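## Task

Rotate the tap with the purple handle on the clamped Schlenk flask's side arm to its closed setting, where the handle lies crosswise to the side arm. The flask has to stay clamped exactly as it is, the stopper has to remain seated in the neck, and the stand must not be moved. Cracking or breaking any glass means failure.

## Robot and tools

Robot: two arms, left_arm and right_arm, each riding its own carriage (left_rail, always on the +y side, and right_rail) on a single floor track running along y at x = 0. Each arm base sits at x = 0, y = its carriage position_m, z = 0.04 m, facing +x. Scene frame: fixed to the table, table top at z = 0, +z up, +x the way the arms face, +y to their left; the table edge is at x = 0.17 m. left_arm's fingers are rigid. right_arm's fingers can fold: grip with the outer quarter of the pads near the tips, and avoid pressing fingertips straight into surfaces.

Gripper axes: fingers point along the gripper's +z, and the pads close along its y. end_effector_position is the point between the pads when shut; fingertips extend about 33 mm past it (9 mm when fully open).

execute_actions(actions, cameras): runs actions in sequence. An action may hold rows, steps, until, and commands for left_rail or right_rail. rows: up to 15 rows, one per control step of 1/30 s. Each row is a single list of 18 numbers, all in [-1, 1], covering both arms: left dx, dy, dz, rx, ry, rz, left gripper position, force_limit, speed, then the same nine for the right. The six pose numbers are an offset, not a pose: measured from that arm's Hand target as it stood when the action began, in the Hand target's own axes, with 1.0 = 0.6 m or 180 degrees; rx, ry, rz form one rotation vector. Every row in an action is measured from that same start, so a repeated offset in a new action moves further. Six zeros re-request the current Hand target. Per step the controller limits the commanded pose to 150 mm and 16 degrees from the measured one. steps: 1 to 450 (default 15), at least the row count; after the last row the arm keeps heading for it. Ramp offsets up gradually for smooth motion.

Gripper numbers: position +1 = 140 mm open, about -0.8 = pads touching, -1 = close until blocked. force_limit -1..+1 sets squeeze (about 14 N at -1, 40 N at 0, 58 N at +1 after a slow close); speed -1..+1 sets finger speed (about 30 to 250 mm/s), and faster closes grip harder. To leave a gripper alone, resend its previous three numbers, since 0 is itself a command.

until: ends the action early when conditions on left_rail/right_rail fields are all true, e.g. {"left_rail": {"position_status": ["!=", "moving"]}} or {"all": {"status": "ended"}}. Numbers need a comparison (=, !=, <, <=, >, >=).

Carriages: {"left_rail": {"position_m": x}} sets where it should stand (left_rail -0.8 to 1.5 m, right_rail -1.5 to 0.8 m), plus speed_m_s (0.01 to 1) and acceleration_factor (0.1 to 1); {"stop": true} brakes. Keep carriages at least 0.78 m apart. Let a drive finish before placing the gripper at a scene point. Statuses: moving, done, stopped, contact_stop, time_out, stopped_with_arm, stopped_for_other_arm, stopped_for_other_carriage; position_answer taken or not_taken.

move(target, speed, blend, stop_force, zero, blocking, cameras): straight-line gripper paths. target is one 18-number row, or a list of up to 15 such rows, each offset from the same Hand targets (not from the previous row), same scale and axes as above. speed: 0.002 to 0.5 m/s (default 0.25), turning up to twice that in rad/s; one value or one per target. blend: corner rounding in m for lists. stop_force: 3 to 40 N, ends an arm's path when its wrist sensor feels that much push against the motion; unreliable while the gripper rotates, and omit it when backing off a contact. zero (default true) re-zeros before the move. blocking=false returns early and cannot combine with stop_force. Moves are capped at 10 s. The result adds a move: line (done, off_target, moving, held, fault) and limits (paced, held).

wait(seconds 0 to 10): lets the scene run. stop(): brakes a running move. zoom_image(camera, region [x0, y0, x1, y1], at most 504x504 px) on cam_high, cam_bench_left, cam_bench_mid, cam_bench_right, cam_left_wrist or cam_right_wrist (all 896x504). zero_wrist_force(arm). finished_scene(scene): ends the current scene irreversibly; the goal must hold with the robot let go.

Results: per arm end_effector_position (m), end_effector_quat_wxyz, velocities; Hand target (base for next offsets); Joint positions (rail m, then shoulder pan, shoulder lift, elbow, wrist 1, 2, 3 in rad); joint torques; Wrist force/torque in the gripper's axes; object_status (0 moving, 1 blocked opening, 2 blocked closing = holding, 3 reached position or pads met); position_measured in counts (3 open, about 139 = 60 mm, 230 = pads met); rail status lines; MOTOR HOT or fault lines.

Cautions: the flask glass breaks easily, so approach the tap handle slowly and twist gently with small rotation steps. A net force near 150 N or wrist-joint torque of 26.3 N m stops an arm for 10 s; heavy twisting on the gripper lowers quality. Never collide the two arms. Do not knock the stand, pull the flask from its clamp, dislodge the stopper, or let anything fall off the table.

Each tool is called after ">>>" in YAML: its name, and indented under it one key for each argument.

## Session

>>> execute_actions:
  actions: []

Scene clock: 0.00 s.
left_arm: end_effector_position=(+0.3456, +0.8387, +0.5800) position_measured=3 object_status=3 end_effector_quat_wxyz=(+0.000, +1.000, +0.000, +0.000) | right_arm: end_effector_position=(+0.3456, -1.1254, +0.5800) position_measured=3 object_status=3 end_effector_quat_wxyz=(+0.000, +1.000, +0.000, +0.000)
Joint positions: left_arm=[0.811 -0.316 -1.725 0.971 -0.816 -1.571 2.826] | right_arm=[-1.153 -0.316 -1.725 0.971 -0.816 -1.571 2.826]
Joint velocities: within noise
Joint torques (N m): no reading
Wrist force (N): no reading
Wrist torque (N m): no reading
Wrist force, peak (N): no reading
Hand target: left_arm +0.3456, +0.8387, +0.5800; +0.000, +1.000, +0.000, +0.000 | right_arm +0.3456, -1.1254, +0.5800; +0.000, +1.000, +0.000, +0.000
Tool commands: left_gripper/position=+1.0 left_gripper/force_limit=+1.0 left_gripper/speed=+1.0 right_gripper/position=+1.0 right_gripper/force_limit=+1.0 right_gripper/speed=+1.0
left_rail: position_m=0.811 position_status=done
right_rail: position_m=-1.153 position_status=done

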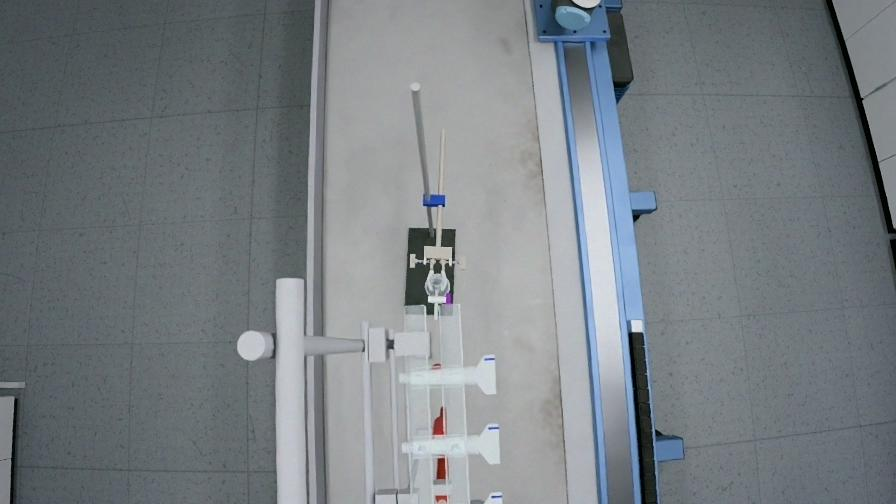

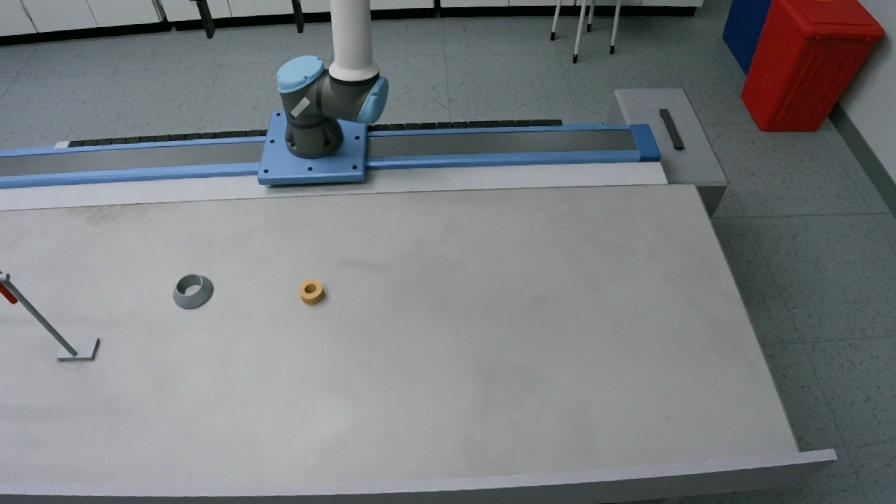

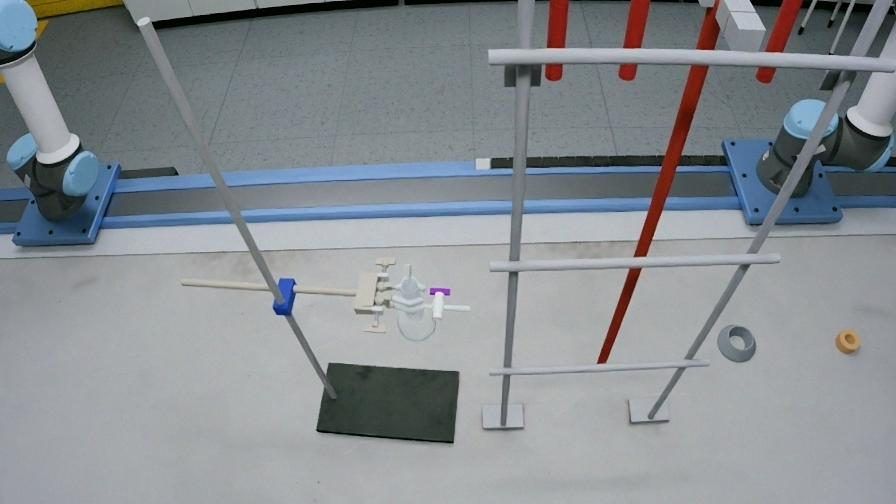

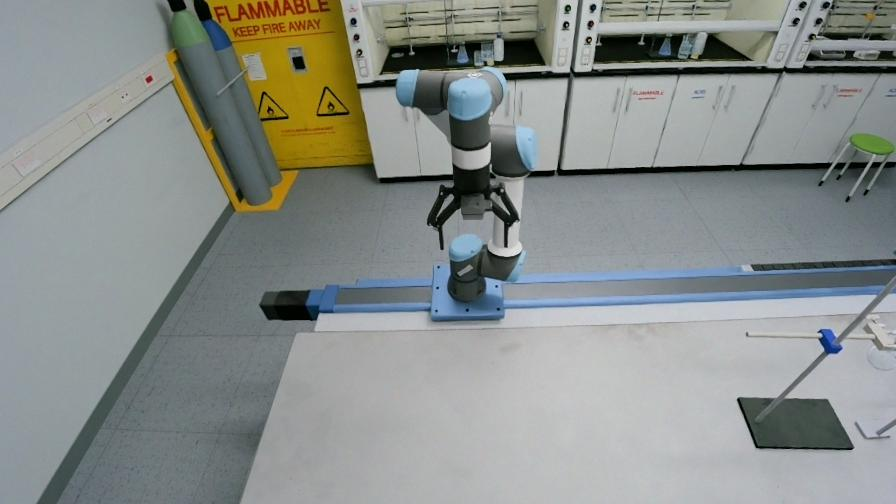

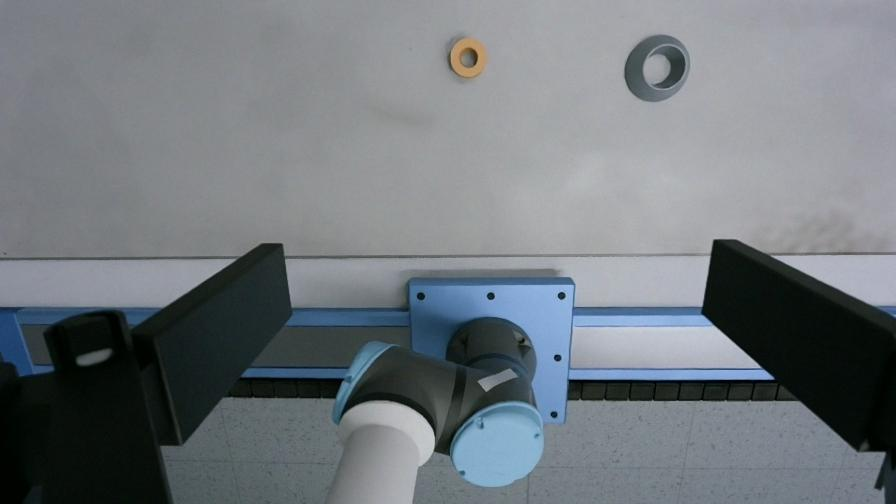

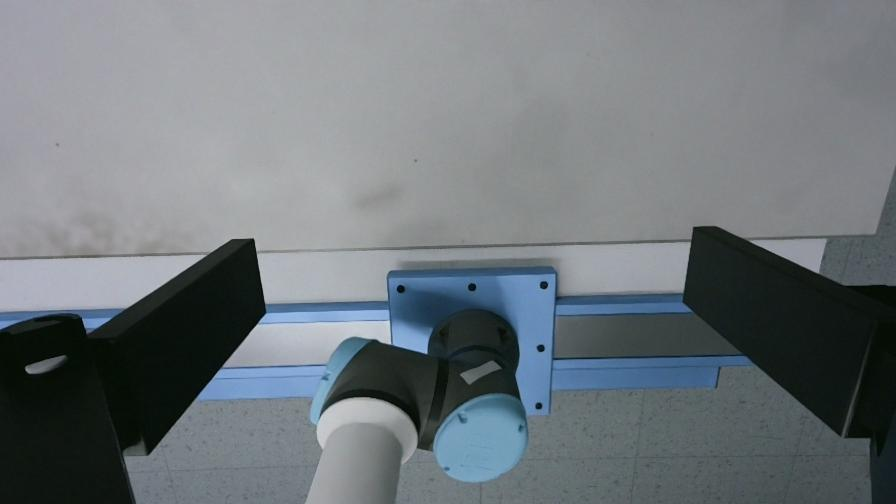

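>>> zoom_image:
  camera: "cam_bench_mid"
  region: [330, 230, 510, 360]

>>> zoom_image:
  camera: "cam_high"
  region: [380, 180, 520, 340]

>>> zoom_image:
  camera: "cam_bench_right"
  region: [730, 260, 896, 460]

Scaled by 2.800.

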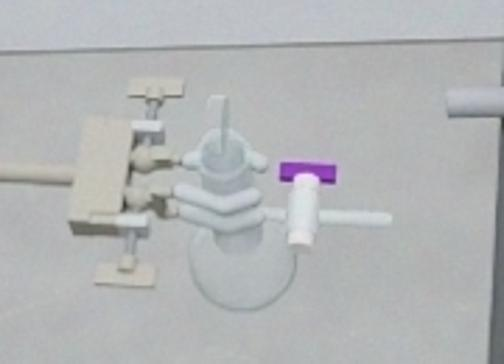

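Scaled by 3.150.

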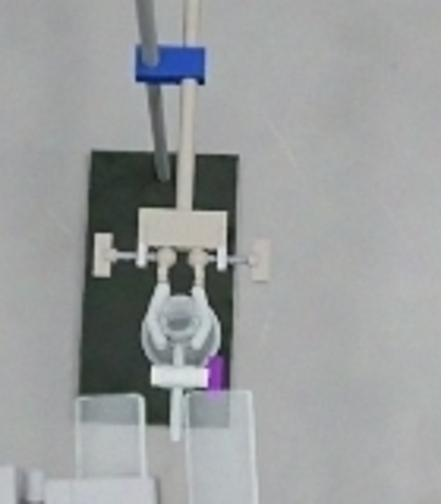

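Scaled by 2.520.

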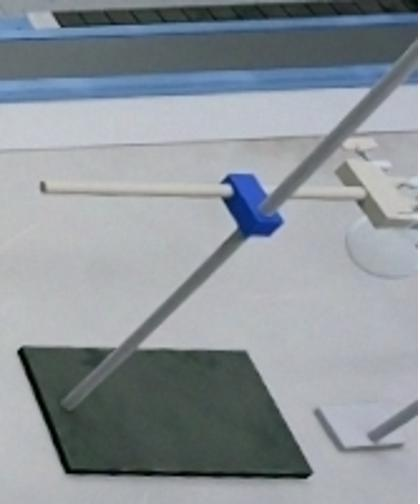

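>>> zoom_image:
  camera: "cam_bench_mid"
  region: [410, 275, 480, 325]

>>> zoom_image:
  camera: "cam_high"
  region: [410, 250, 480, 320]

>>> zoom_image:
  camera: "cam_bench_mid"
  region: [400, 0, 896, 440]

>>> zoom_image:
  camera: "cam_high"
  region: [220, 250, 530, 504]

Scaled by 7.200.

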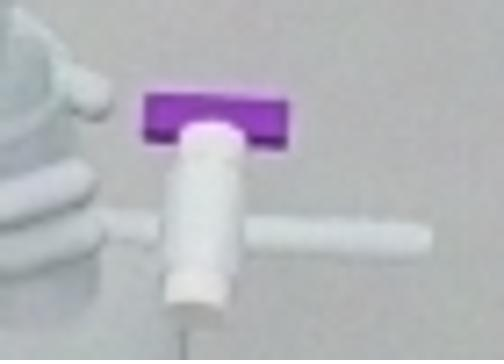

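Scaled by 7.200.

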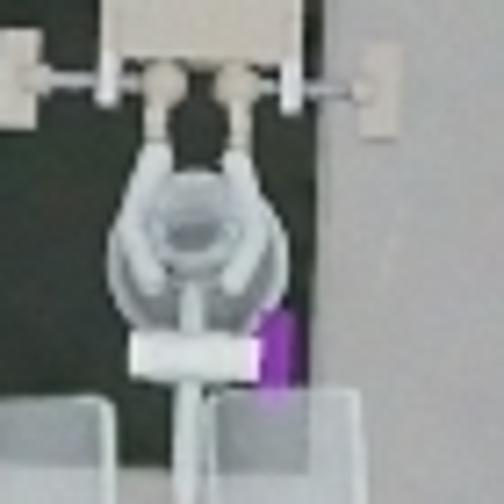

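Scaled by 1.016.

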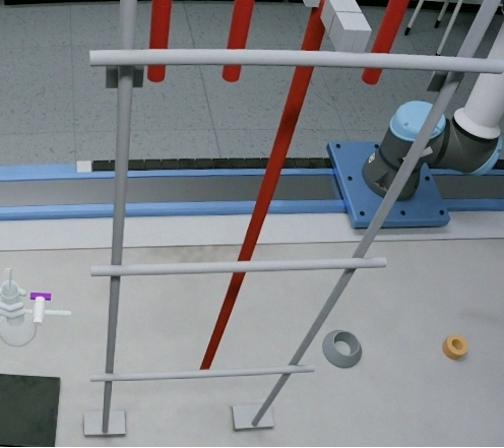

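Scaled by 1.626.

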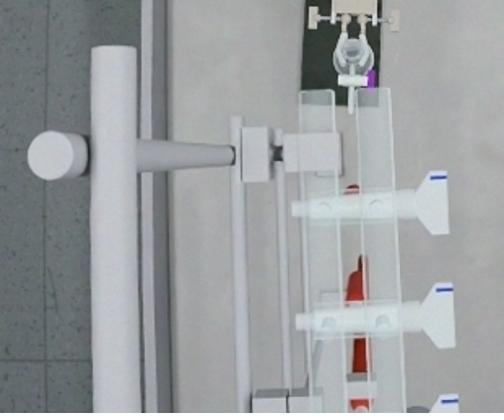

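>>> execute_actions:
  actions:
    - {"right_rail": {"position_m": -1.4, "speed_m_s": 0.5, "acceleration_factor": 0.4}, "left_rail": {"acceleration_factor": 0.5}, "steps": 1}
  cameras: []

>>> move:
  target:
    - [0.0073, -0.4705, 0.3, -0.3976, 0.3644, -0.3644, -0.44, -1, 0, 0, 0, 0, 0, 0, 0, 1, 1, 1]
  speed: 0.35
  cameras: ["cam_left_wrist"]

Scene clock: 23.93 s.
left_arm: end_effector_position=(+0.3456, +0.8387, +0.5800) position_measured=3 object_status=3 end_effector_quat_wxyz=(+0.000, +1.000, +0.000, +0.000) | right_arm: end_effector_position=(+0.3456, -1.3727, +0.5800) position_measured=3 object_status=3 end_effector_quat_wxyz=(+0.000, +1.000, +0.000, +0.000) end_effector_velocity=(+0.000, -0.001, +0.000) end_effector_angular_velocity=(-0.001, +0.001, +0.000)
Joint positions: left_arm=[0.811 -0.316 -1.725 0.971 -0.816 -1.571 2.826] | right_arm=[-1.4 -0.316 -1.725 0.971 -0.816 -1.571 2.826]
Joint velocities: left_arm=[within noise] | right_arm=[-0.001 0 0 0 0.001 -0.001 0]
Joint torques (N m): left_arm=[-0.53 -12.61 -18.9 -3.79 0.06 0.15] | right_arm=[-0.04 -12.4 -18 -3.38 0.15 0.23]
Wrist force (N): left_arm=[0.1 0.3 0.3] | right_arm=[0.3 0.2 -0.2]
Wrist torque (N m): left_arm=[0.06 -0.02 0.00] | right_arm=[0.06 -0.07 -0.01]
Wrist force, peak (N): left_arm=[-0.3 0.4 0.5] | right_arm=[-0.1 -1.5 0.0]
Hand target: left_arm +0.3456, +0.8387, +0.5800; +0.000, +1.000, +0.000, +0.000 | right_arm +0.3456, -1.3727, +0.5800; +0.000, +1.000, +0.000, +0.000
Tool commands: left_gripper/position=+1.0 left_gripper/force_limit=+1.0 left_gripper/speed=+1.0 right_gripper/position=+1.0 right_gripper/force_limit=+1.0 right_gripper/speed=+1.0
left_rail: position_m=0.811 position_status=done
right_rail: position_m=-1.400 speed_m_s=0.50 position_status=done
No camera images: "cameras" was empty.

Scene clock: 28.23 s.
left_arm: end_effector_position=(+0.3500, +1.1210, +0.4000) position_measured=185 object_status=3 end_effector_quat_wxyz=(+0.521, +0.521, +0.478, +0.478) | right_arm: end_effector_position=(+0.3456, -1.3728, +0.5800) position_measured=3 object_status=3 end_effector_quat_wxyz=(+0.000, +1.000, +0.000, +0.000)
Joint positions: left_arm=[0.811 1.048 -1.373 2.323 -4.091 -2.706 1.571] | right_arm=[-1.4 -0.316 -1.725 0.971 -0.816 -1.571 2.826]
Joint velocities: within noise
Joint torques (N m): left_arm=[-11.95 -15.15 -26.27 -3.33 1.64 -1.6] | right_arm=[0.97 -12.55 -16.54 -3.83 0.14 0.19]
Wrist force (N): left_arm=[1.5 0.4 3.8] | right_arm=[0.2 0.1 -0.3]
Wrist torque (N m): left_arm=[-0.88 0.09 -0.52] | right_arm=[0.01 -0.04 0.00]
Wrist force, peak (N): left_arm=[1.5 0.3 3.8] | right_arm=[0.4 0.3 -0.6]
Hand target: left_arm +0.3500, +1.1210, +0.4000; +0.521, +0.521, +0.478, +0.478 | right_arm +0.3456, -1.3728, +0.5800; +0.000, +1.000, +0.000, +0.000
Off the commanded pose: left_arm 0.000 m, 0 deg | right_arm 0.000 m, 0 deg.
left_rail: position_m=0.811 position_status=done
right_rail: position_m=-1.400 speed_m_s=0.50 position_status=done
move: done
camera_calibration:
cam_left_wrist: T_world_to_cam=[[0.0447603, -0.0305985, 0.998529, -0.364607], [-0.379159, -0.925262, -0.011357, 1.18996], [0.924248, -0.378093, -0.0530167, 0.264415], [0, 0, 0, 1]] pos_world=[0.223117, 1.18984, 0.391604]
Images, in order (width x height): cam_left_wrist 896x504.

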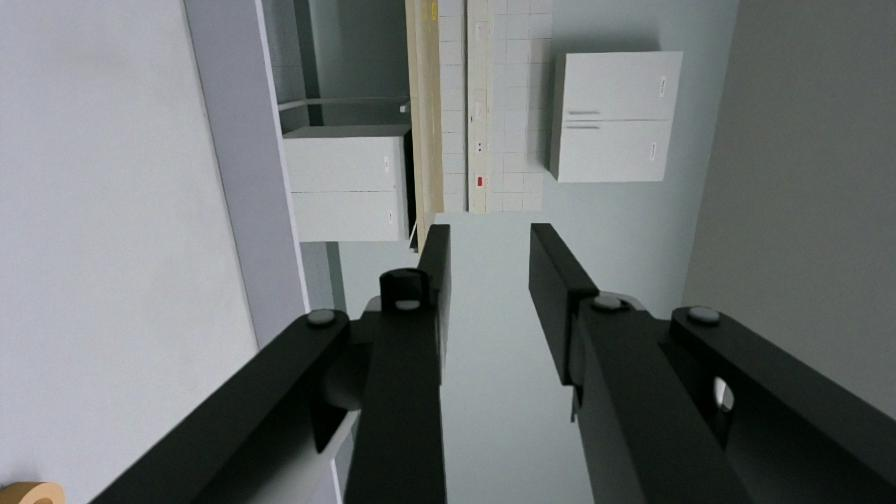

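>>> execute_actions:
  actions:
    - {"left_rail": {"position_m": -0.387, "speed_m_s": 0.6, "acceleration_factor": 0.4}, "steps": 240, "until": {"left_rail": {"position_status": ["!=", "moving"]}}}
  cameras: ["cam_high", "cam_bench_mid", "cam_left_wrist"]

Scene clock: 31.97 s.
left_arm: end_effector_position=(+0.3500, -0.0774, +0.4000) position_measured=185 object_status=3 end_effector_quat_wxyz=(+0.521, +0.521, +0.478, +0.478) | right_arm: end_effector_position=(+0.3456, -1.3728, +0.5800) position_measured=3 object_status=3 end_effector_quat_wxyz=(+0.000, +1.000, +0.000, +0.000)
Joint positions: left_arm=[-0.387 1.048 -1.373 2.323 -4.091 -2.706 1.571] | right_arm=[-1.4 -0.316 -1.725 0.971 -0.816 -1.571 2.826]
Joint velocities: within noise
Joint torques (N m): left_arm=[-7.05 -18.45 -11.91 -1.2 -0.51 -1.75] | right_arm=[0.62 -12.15 -15.16 -3.74 0.14 0.35]
Wrist force (N): left_arm=[1.3 0.4 3.7] | right_arm=[0.4 0.1 0.0]
Wrist torque (N m): left_arm=[-0.89 0.13 -0.52] | right_arm=[0.02 -0.08 -0.01]
Wrist force, peak (N): left_arm=[2.9 0.6 3.6] | right_arm=[-0.3 0.5 -0.3]
Hand target: left_arm +0.3500, -0.0774, +0.4000; +0.521, +0.521, +0.478, +0.478 | right_arm +0.3456, -1.3728, +0.5800; +0.000, +1.000, +0.000, +0.000
Tool commands: left_gripper/position=-0.44 left_gripper/force_limit=-1.0 left_gripper/speed=+0.0 right_gripper/position=+1.0 right_gripper/force_limit=+1.0 right_gripper/speed=+1.0
Off the commanded pose: left_arm 0.000 m, 0 deg | right_arm 0.000 m, 0 deg.
left_rail: position_m=-0.387 speed_m_s=0.60 position_status=done
right_rail: position_m=-1.400 speed_m_s=0.50 position_status=done
camera_calibration:
cam_left_wrist: T_world_to_cam=[[0.0445978, -0.0305825, 0.998537, -0.40122], [-0.379151, -0.925264, -0.0114043, 0.0811448], [0.924259, -0.378088, -0.0528602, -0.188761], [0, 0, 0, 1]] pos_world=[0.223124, -0.00855817, 0.391581]
Images, in order (width x height): cam_high 896x504, cam_bench_mid 896x504, cam_left_wrist 896x504.

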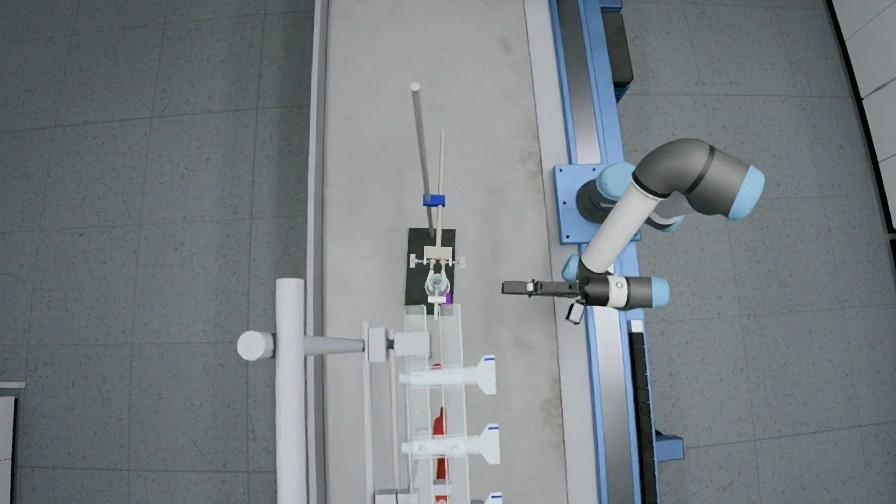

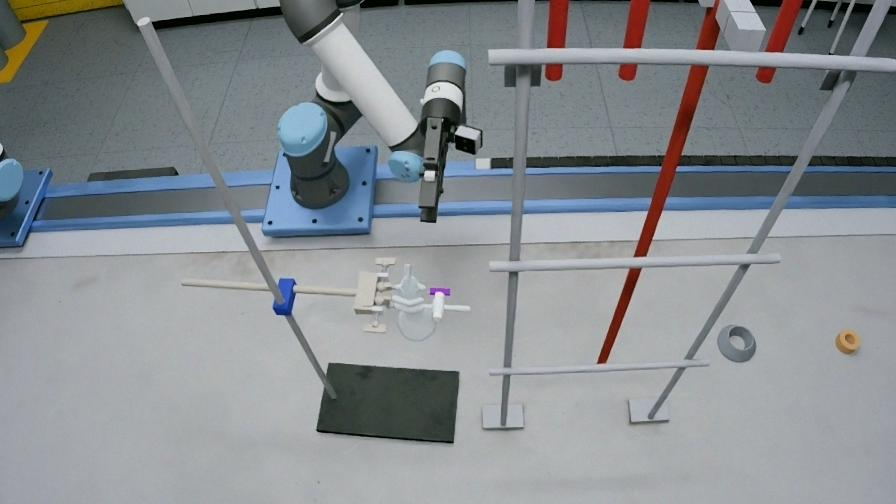

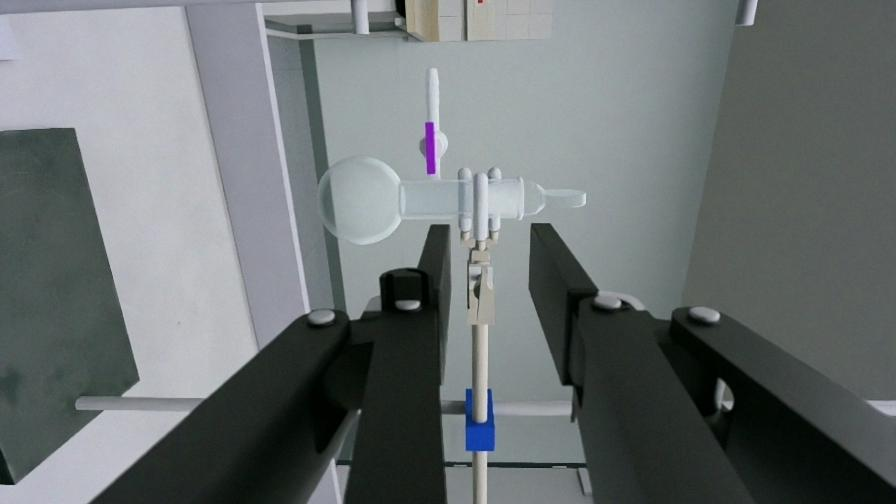

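>>> zoom_image:
  camera: "cam_left_wrist"
  region: [370, 50, 510, 260]

>>> zoom_image:
  camera: "cam_left_wrist"
  region: [400, 110, 460, 190]

Scaled by 2.400.

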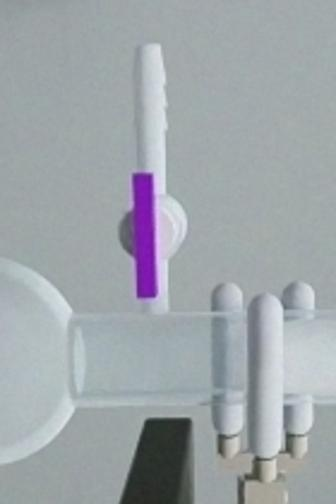

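Scaled by 6.300.

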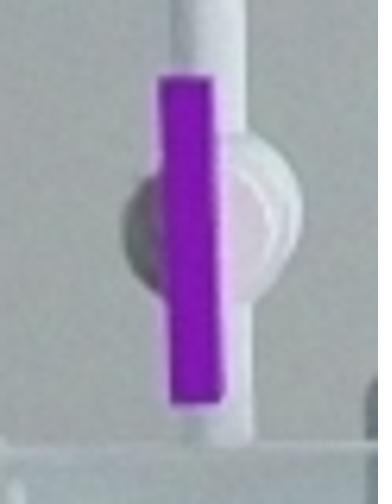

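>>> zoom_image:
  camera: "cam_high"
  region: [420, 250, 600, 340]

>>> zoom_image:
  camera: "cam_bench_mid"
  region: [390, 130, 500, 330]

Scaled by 2.800.

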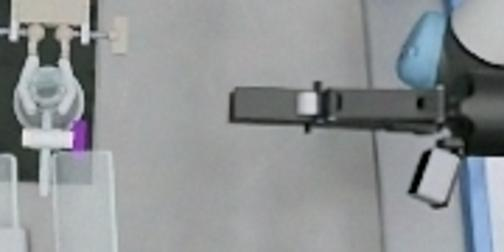

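Scaled by 2.520.

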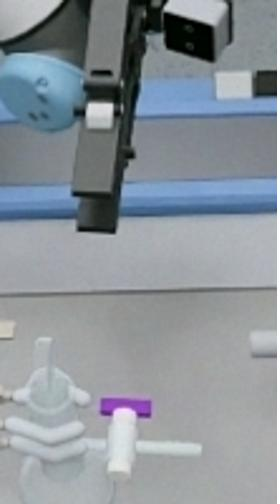

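>>> zoom_image:
  camera: "cam_left_wrist"
  region: [340, 200, 640, 420]

Scaled by 1.680.

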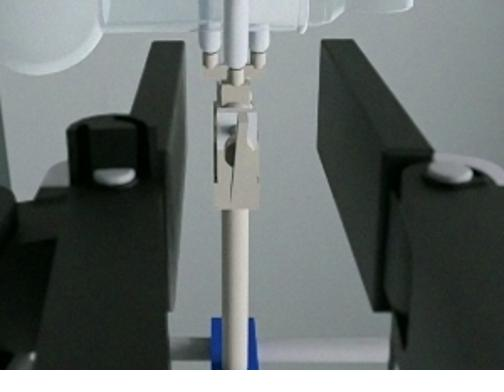

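>>> zoom_image:
  camera: "cam_left_wrist"
  region: [420, 210, 500, 310]

>>> zoom_image:
  camera: "cam_left_wrist"
  region: [500, 210, 580, 310]

Scaled by 5.040.

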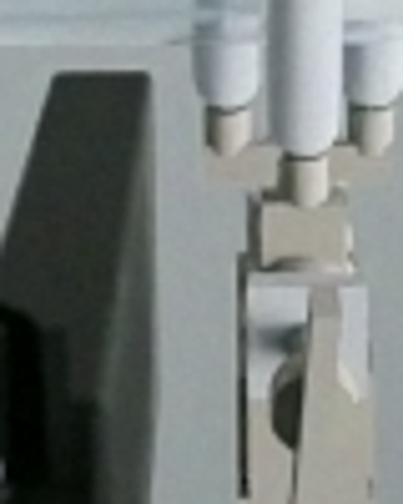

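Scaled by 5.040.

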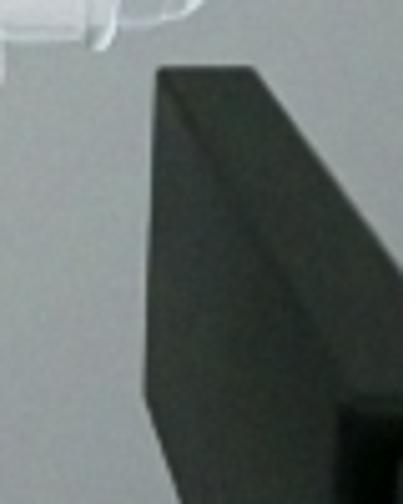

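>>> move:
  target:
    - [0.0522, -0.0522, 0.1167, 0, 0, 0, -0.44, -1, 0, 0, 0, 0, 0, 0, 0, 1, 1, 1]
  speed: 0.12
  cameras: ["cam_high", "cam_bench_mid", "cam_left_wrist"]

Scene clock: 45.17 s.
left_arm: end_effector_position=(+0.4223, -0.0524, +0.3687) position_measured=185 object_status=3 end_effector_quat_wxyz=(+0.521, +0.521, +0.478, +0.478) | right_arm: end_effector_position=(+0.3456, -1.3728, +0.5800) position_measured=3 object_status=3 end_effector_quat_wxyz=(+0.000, +1.000, +0.000, +0.000)
Joint positions: left_arm=[-0.387 0.91 -1.219 2.231 -4.153 -2.568 1.571] | right_arm=[-1.4 -0.316 -1.725 0.971 -0.816 -1.571 2.826]
Joint velocities: within noise
Joint torques (N m): left_arm=[-12.69 -21.46 -24.55 -3.38 1.64 -1.76] | right_arm=[1.59 -13.48 -14.74 -3.7 0.3 0.32]
Wrist force (N): left_arm=[1.5 0.6 3.6] | right_arm=[0.4 0.2 -0.3]
Wrist torque (N m): left_arm=[-0.85 0.08 -0.52] | right_arm=[0.04 -0.09 0.00]
Wrist force, peak (N): left_arm=[1.6 0.3 4.4] | right_arm=[0.1 0.5 -0.4]
Hand target: left_arm +0.4225, -0.0523, +0.3687; +0.521, +0.521, +0.478, +0.478 | right_arm +0.3456, -1.3728, +0.5800; +0.000, +1.000, +0.000, +0.000
Off the commanded pose: left_arm 0.000 m, 0 deg | right_arm 0.000 m, 0 deg.
left_rail: position_m=-0.387 speed_m_s=0.60 position_status=done
right_rail: position_m=-1.400 speed_m_s=0.50 position_status=done
move: done
camera_calibration:
cam_left_wrist: T_world_to_cam=[[0.044631, -0.0305725, 0.998536, -0.37246], [-0.379136, -0.925271, -0.0113834, 0.131366], [0.924264, -0.378072, -0.0528869, -0.247817], [0, 0, 0, 1]] pos_world=[0.295477, 0.0164693, 0.360304]
Images, in order (width x height): cam_high 896x504, cam_bench_mid 896x504, cam_left_wrist 896x504.

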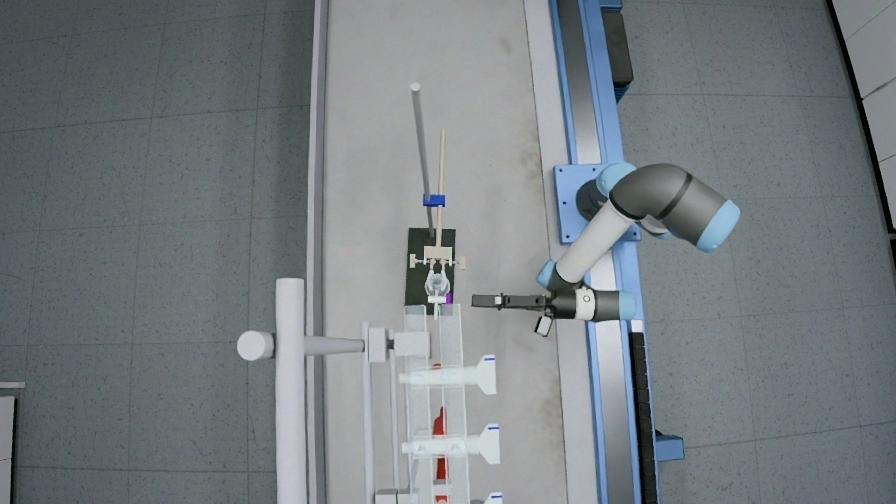

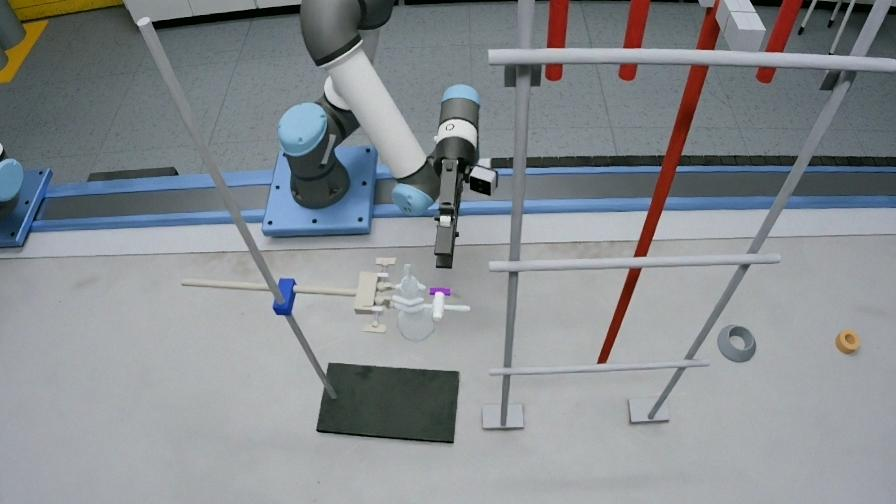

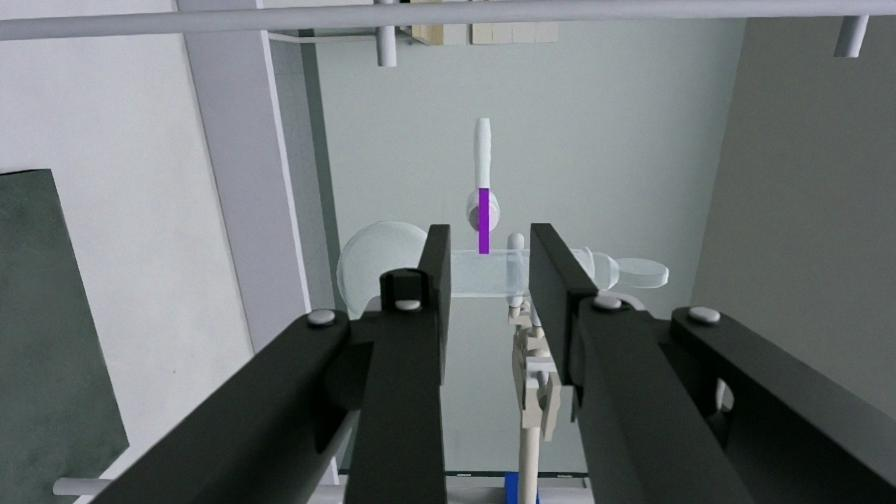

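>>> zoom_image:
  camera: "cam_left_wrist"
  region: [440, 100, 540, 300]

>>> zoom_image:
  camera: "cam_left_wrist"
  region: [455, 170, 515, 260]

>>> zoom_image:
  camera: "cam_high"
  region: [420, 260, 560, 340]

>>> zoom_image:
  camera: "cam_bench_mid"
  region: [390, 200, 490, 340]

Scaled by 2.520.

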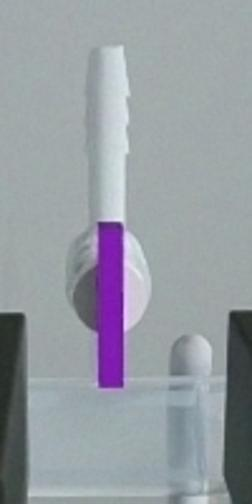

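Scaled by 5.600.

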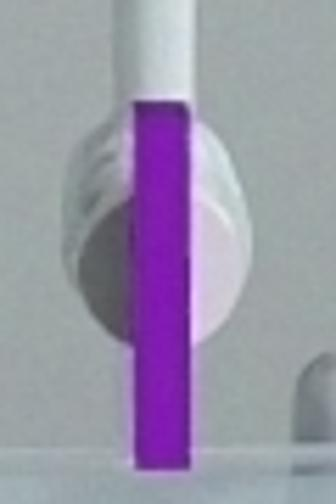

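Scaled by 3.600.

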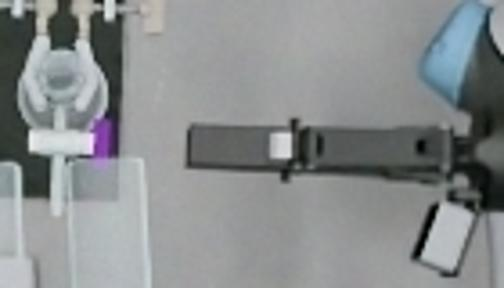

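Scaled by 3.600.

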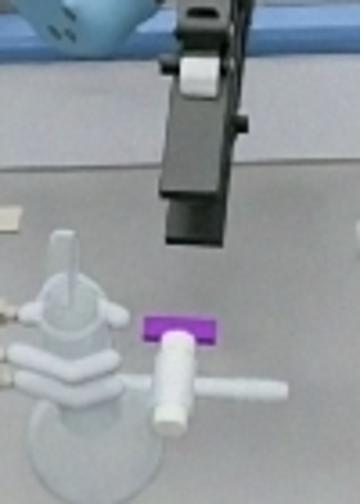

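>>> move:
  target:
    - [0.0, -0.001, 0.0667, 0, 0, 0, -0.44, -1, 0, 0, 0, 0, 0, 0, 0, 1, 1, 1]
  speed: 0.08
  cameras: ["cam_high", "cam_bench_mid", "cam_left_wrist"]

>>> zoom_image:
  camera: "cam_left_wrist"
  region: [430, 180, 550, 320]

>>> zoom_image:
  camera: "cam_bench_mid"
  region: [390, 220, 490, 340]

>>> zoom_image:
  camera: "cam_high"
  region: [420, 265, 520, 335]

Scene clock: 51.30 s.
left_arm: end_effector_position=(+0.4622, -0.0558, +0.3681) position_measured=185 object_status=3 end_effector_quat_wxyz=(+0.521, +0.521, +0.478, +0.478) | right_arm: end_effector_position=(+0.3456, -1.3728, +0.5800) position_measured=3 object_status=3 end_effector_quat_wxyz=(+0.000, +1.000, +0.000, +0.000)
Joint positions: left_arm=[-0.387 0.819 -1.2 2.201 -4.142 -2.477 1.571] | right_arm=[-1.4 -0.316 -1.725 0.971 -0.816 -1.571 2.826]
Joint velocities: within noise
Joint torques (N m): left_arm=[-12.95 -22.88 -25.5 0.26 1.55 -1.79] | right_arm=[1.16 -12.95 -15.23 -3.68 0.15 0.22]
Wrist force (N): left_arm=[1.3 0.6 3.6] | right_arm=[0.3 0.1 0.1]
Wrist torque (N m): left_arm=[-0.85 0.12 -0.51] | right_arm=[0.04 -0.06 -0.01]
Wrist force, peak (N): left_arm=[1.3 0.8 4.3] | right_arm=[0.6 0.5 -0.1]
Hand target: left_arm +0.4623, -0.0558, +0.3681; +0.521, +0.521, +0.478, +0.478 | right_arm +0.3456, -1.3728, +0.5800; +0.000, +1.000, +0.000, +0.000
Off the commanded pose: left_arm 0.000 m, 0 deg | right_arm 0.000 m, 0 deg.
left_rail: position_m=-0.387 speed_m_s=0.60 position_status=done
right_rail: position_m=-1.400 speed_m_s=0.50 position_status=done
move: done
camera_calibration:
cam_left_wrist: T_world_to_cam=[[0.04461, -0.0305618, 0.998537, -0.373691], [-0.379142, -0.925268, -0.011381, 0.143313], [0.924262, -0.37808, -0.0528635, -0.286028], [0, 0, 0, 1]] pos_world=[0.335371, 0.0130405, 0.359655]
Images, in order (width x height): cam_high 896x504, cam_bench_mid 896x504, cam_left_wrist 896x504.

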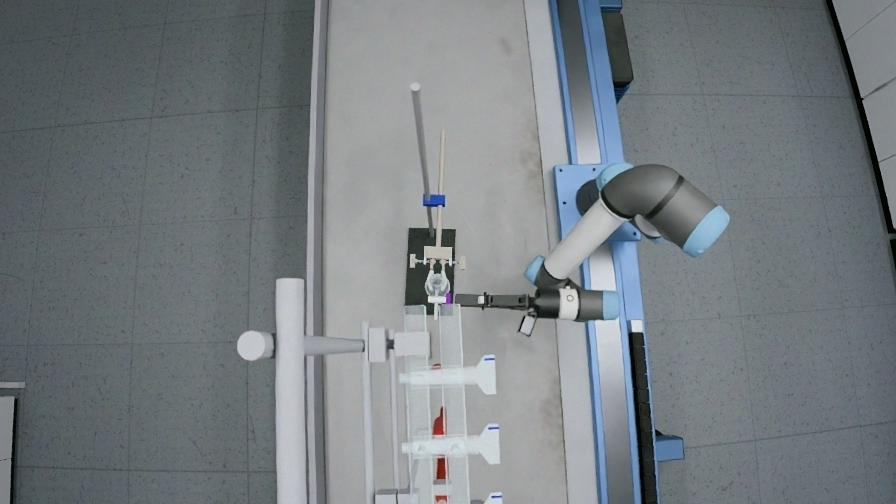

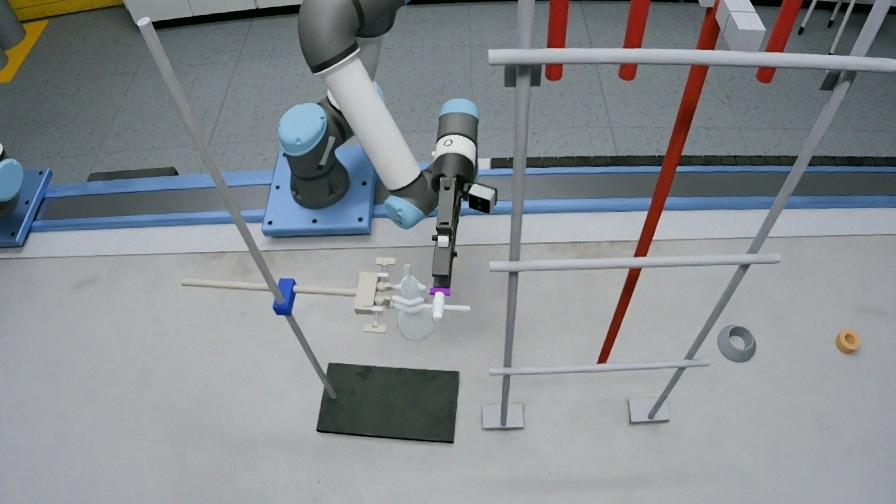

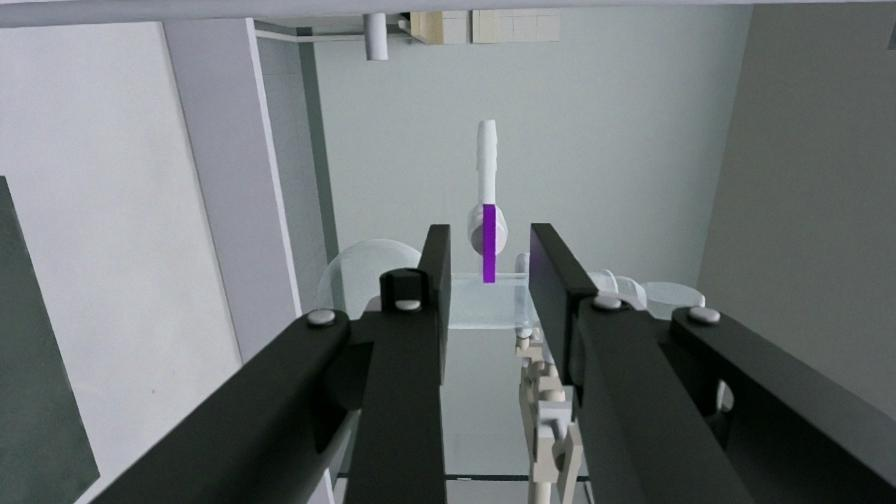

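Scaled by 3.600.

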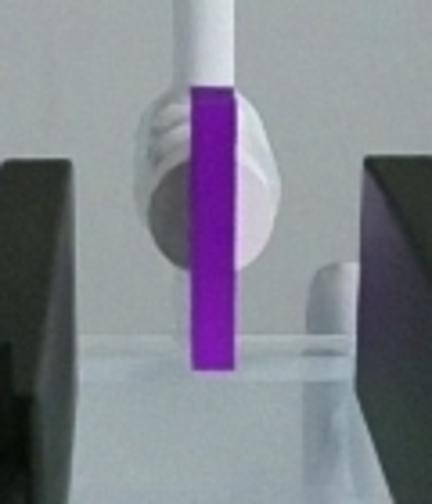

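Scaled by 4.200.

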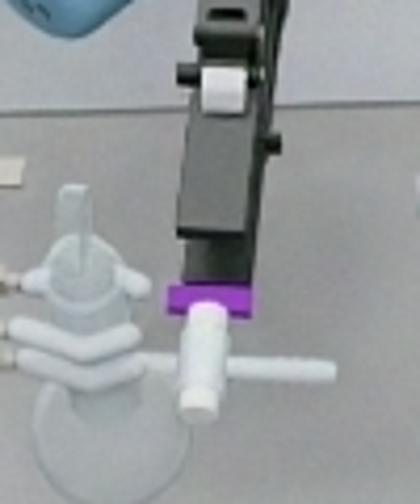

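Scaled by 5.040.

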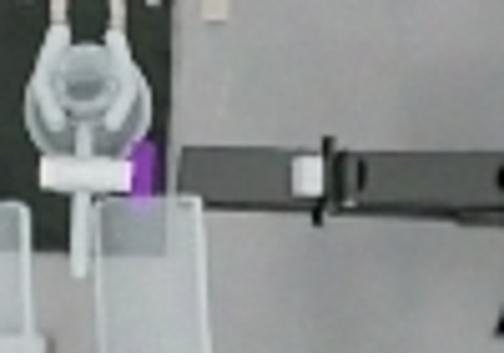

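>>> move:
  target:
    - [0.0008, 0.0003, 0.0333, 0, 0, 0, -0.44, -1, 0, 0, 0, 0, 0, 0, 0, 1, 1, 1]
  speed: 0.03
  stop_force: 5
  cameras: ["cam_high", "cam_bench_mid", "cam_left_wrist"]

>>> zoom_image:
  camera: "cam_left_wrist"
  region: [430, 190, 550, 330]

>>> zoom_image:
  camera: "cam_bench_mid"
  region: [390, 220, 490, 340]

>>> zoom_image:
  camera: "cam_high"
  region: [420, 265, 520, 335]

Scene clock: 58.57 s.
left_arm: end_effector_position=(+0.4823, -0.0571, +0.3683) position_measured=185 object_status=3 end_effector_quat_wxyz=(+0.521, +0.521, +0.478, +0.478) | right_arm: end_effector_position=(+0.3456, -1.3728, +0.5800) position_measured=3 object_status=3 end_effector_quat_wxyz=(+0.000, +1.000, +0.000, +0.000)
Joint positions: left_arm=[-0.387 0.778 -1.188 2.18 -4.133 -2.436 1.571] | right_arm=[-1.4 -0.316 -1.725 0.971 -0.816 -1.571 2.826]
Joint velocities: within noise
Joint torques (N m): left_arm=[-12.14 -23.01 -24.37 0.02 1.66 -1.41] | right_arm=[2.5 -13.04 -15.08 -3.81 0.1 0.16]
Wrist force (N): left_arm=[1.3 0.7 3.4] | right_arm=[0.1 0.0 -0.1]
Wrist torque (N m): left_arm=[-0.82 0.14 -0.52] | right_arm=[0.01 -0.02 -0.01]
Wrist force, peak (N): left_arm=[1.5 0.7 3.9] | right_arm=[0.4 0.5 -0.1]
Hand target: left_arm +0.4823, -0.0571, +0.3683; +0.521, +0.521, +0.478, +0.478 | right_arm +0.3456, -1.3728, +0.5800; +0.000, +1.000, +0.000, +0.000
Off the commanded pose: left_arm 0.000 m, 0 deg | right_arm 0.000 m, 0 deg.
left_rail: position_m=-0.387 speed_m_s=0.60 position_status=done
right_rail: position_m=-1.400 speed_m_s=0.50 position_status=done
move: done
camera_calibration:
cam_left_wrist: T_world_to_cam=[[0.0446068, -0.0305613, 0.998537, -0.374803], [-0.379135, -0.925271, -0.0113821, 0.149743], [0.924265, -0.378073, -0.0528603, -0.305023], [0, 0, 0, 1]] pos_world=[0.355414, 0.0117777, 0.359835]
Images, in order (width x height): cam_high 896x504, cam_bench_mid 896x504, cam_left_wrist 896x504.

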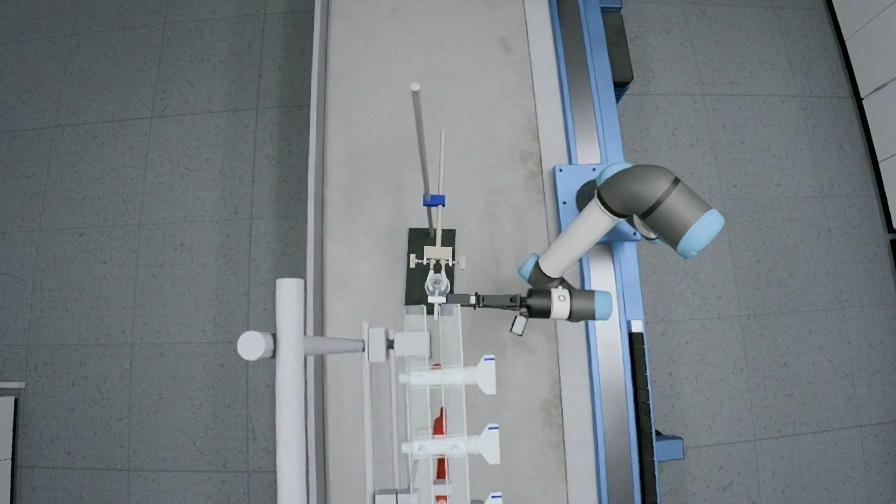

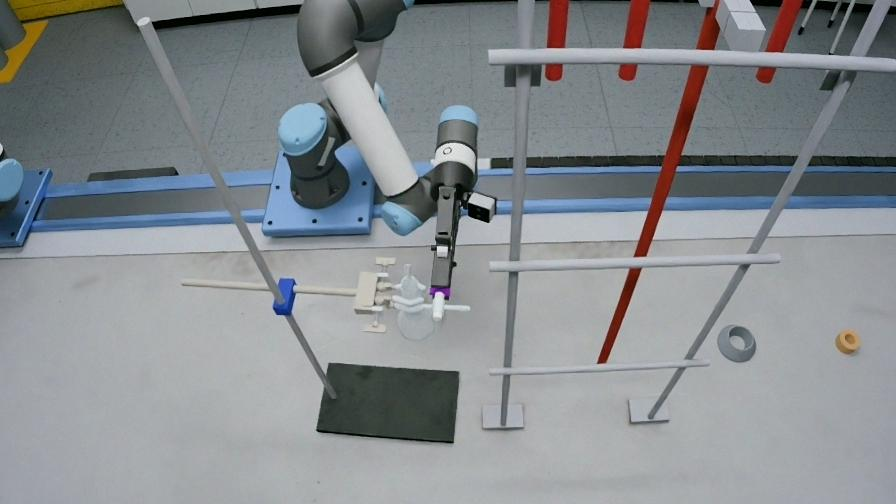

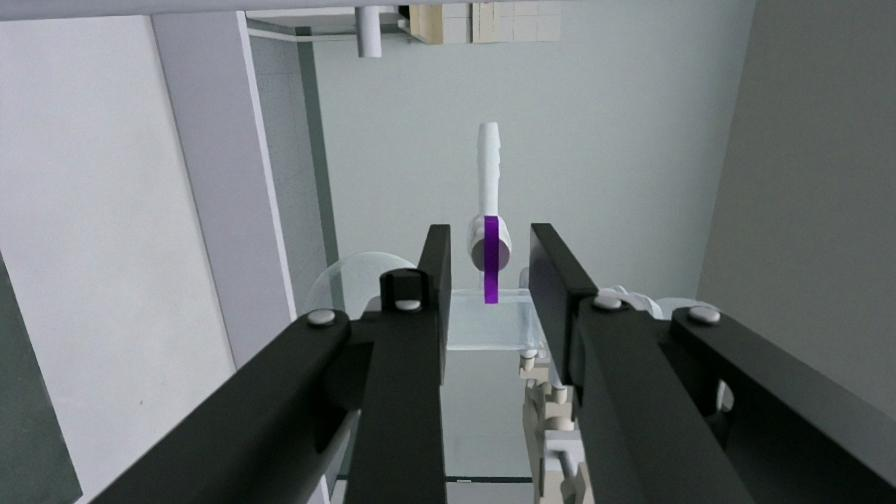

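Scaled by 3.600.

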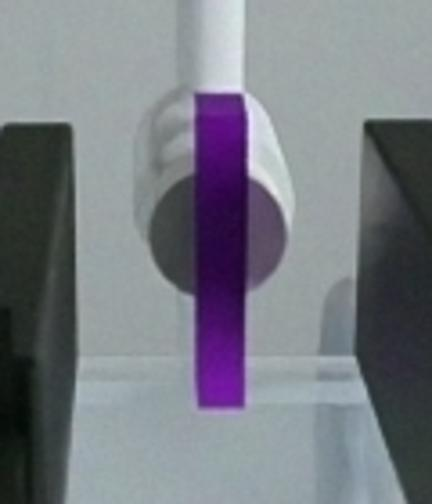

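Scaled by 4.200.

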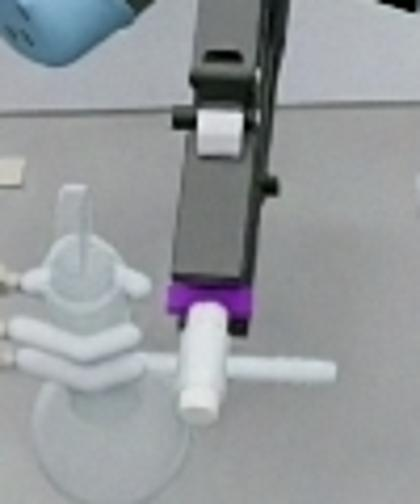

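Scaled by 5.040.

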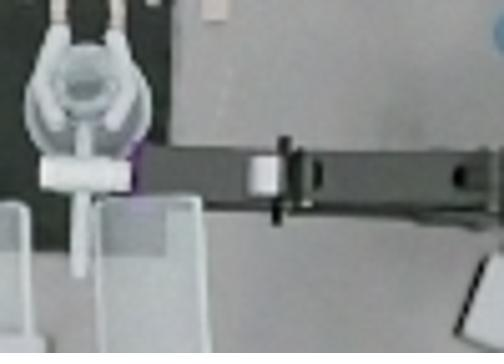

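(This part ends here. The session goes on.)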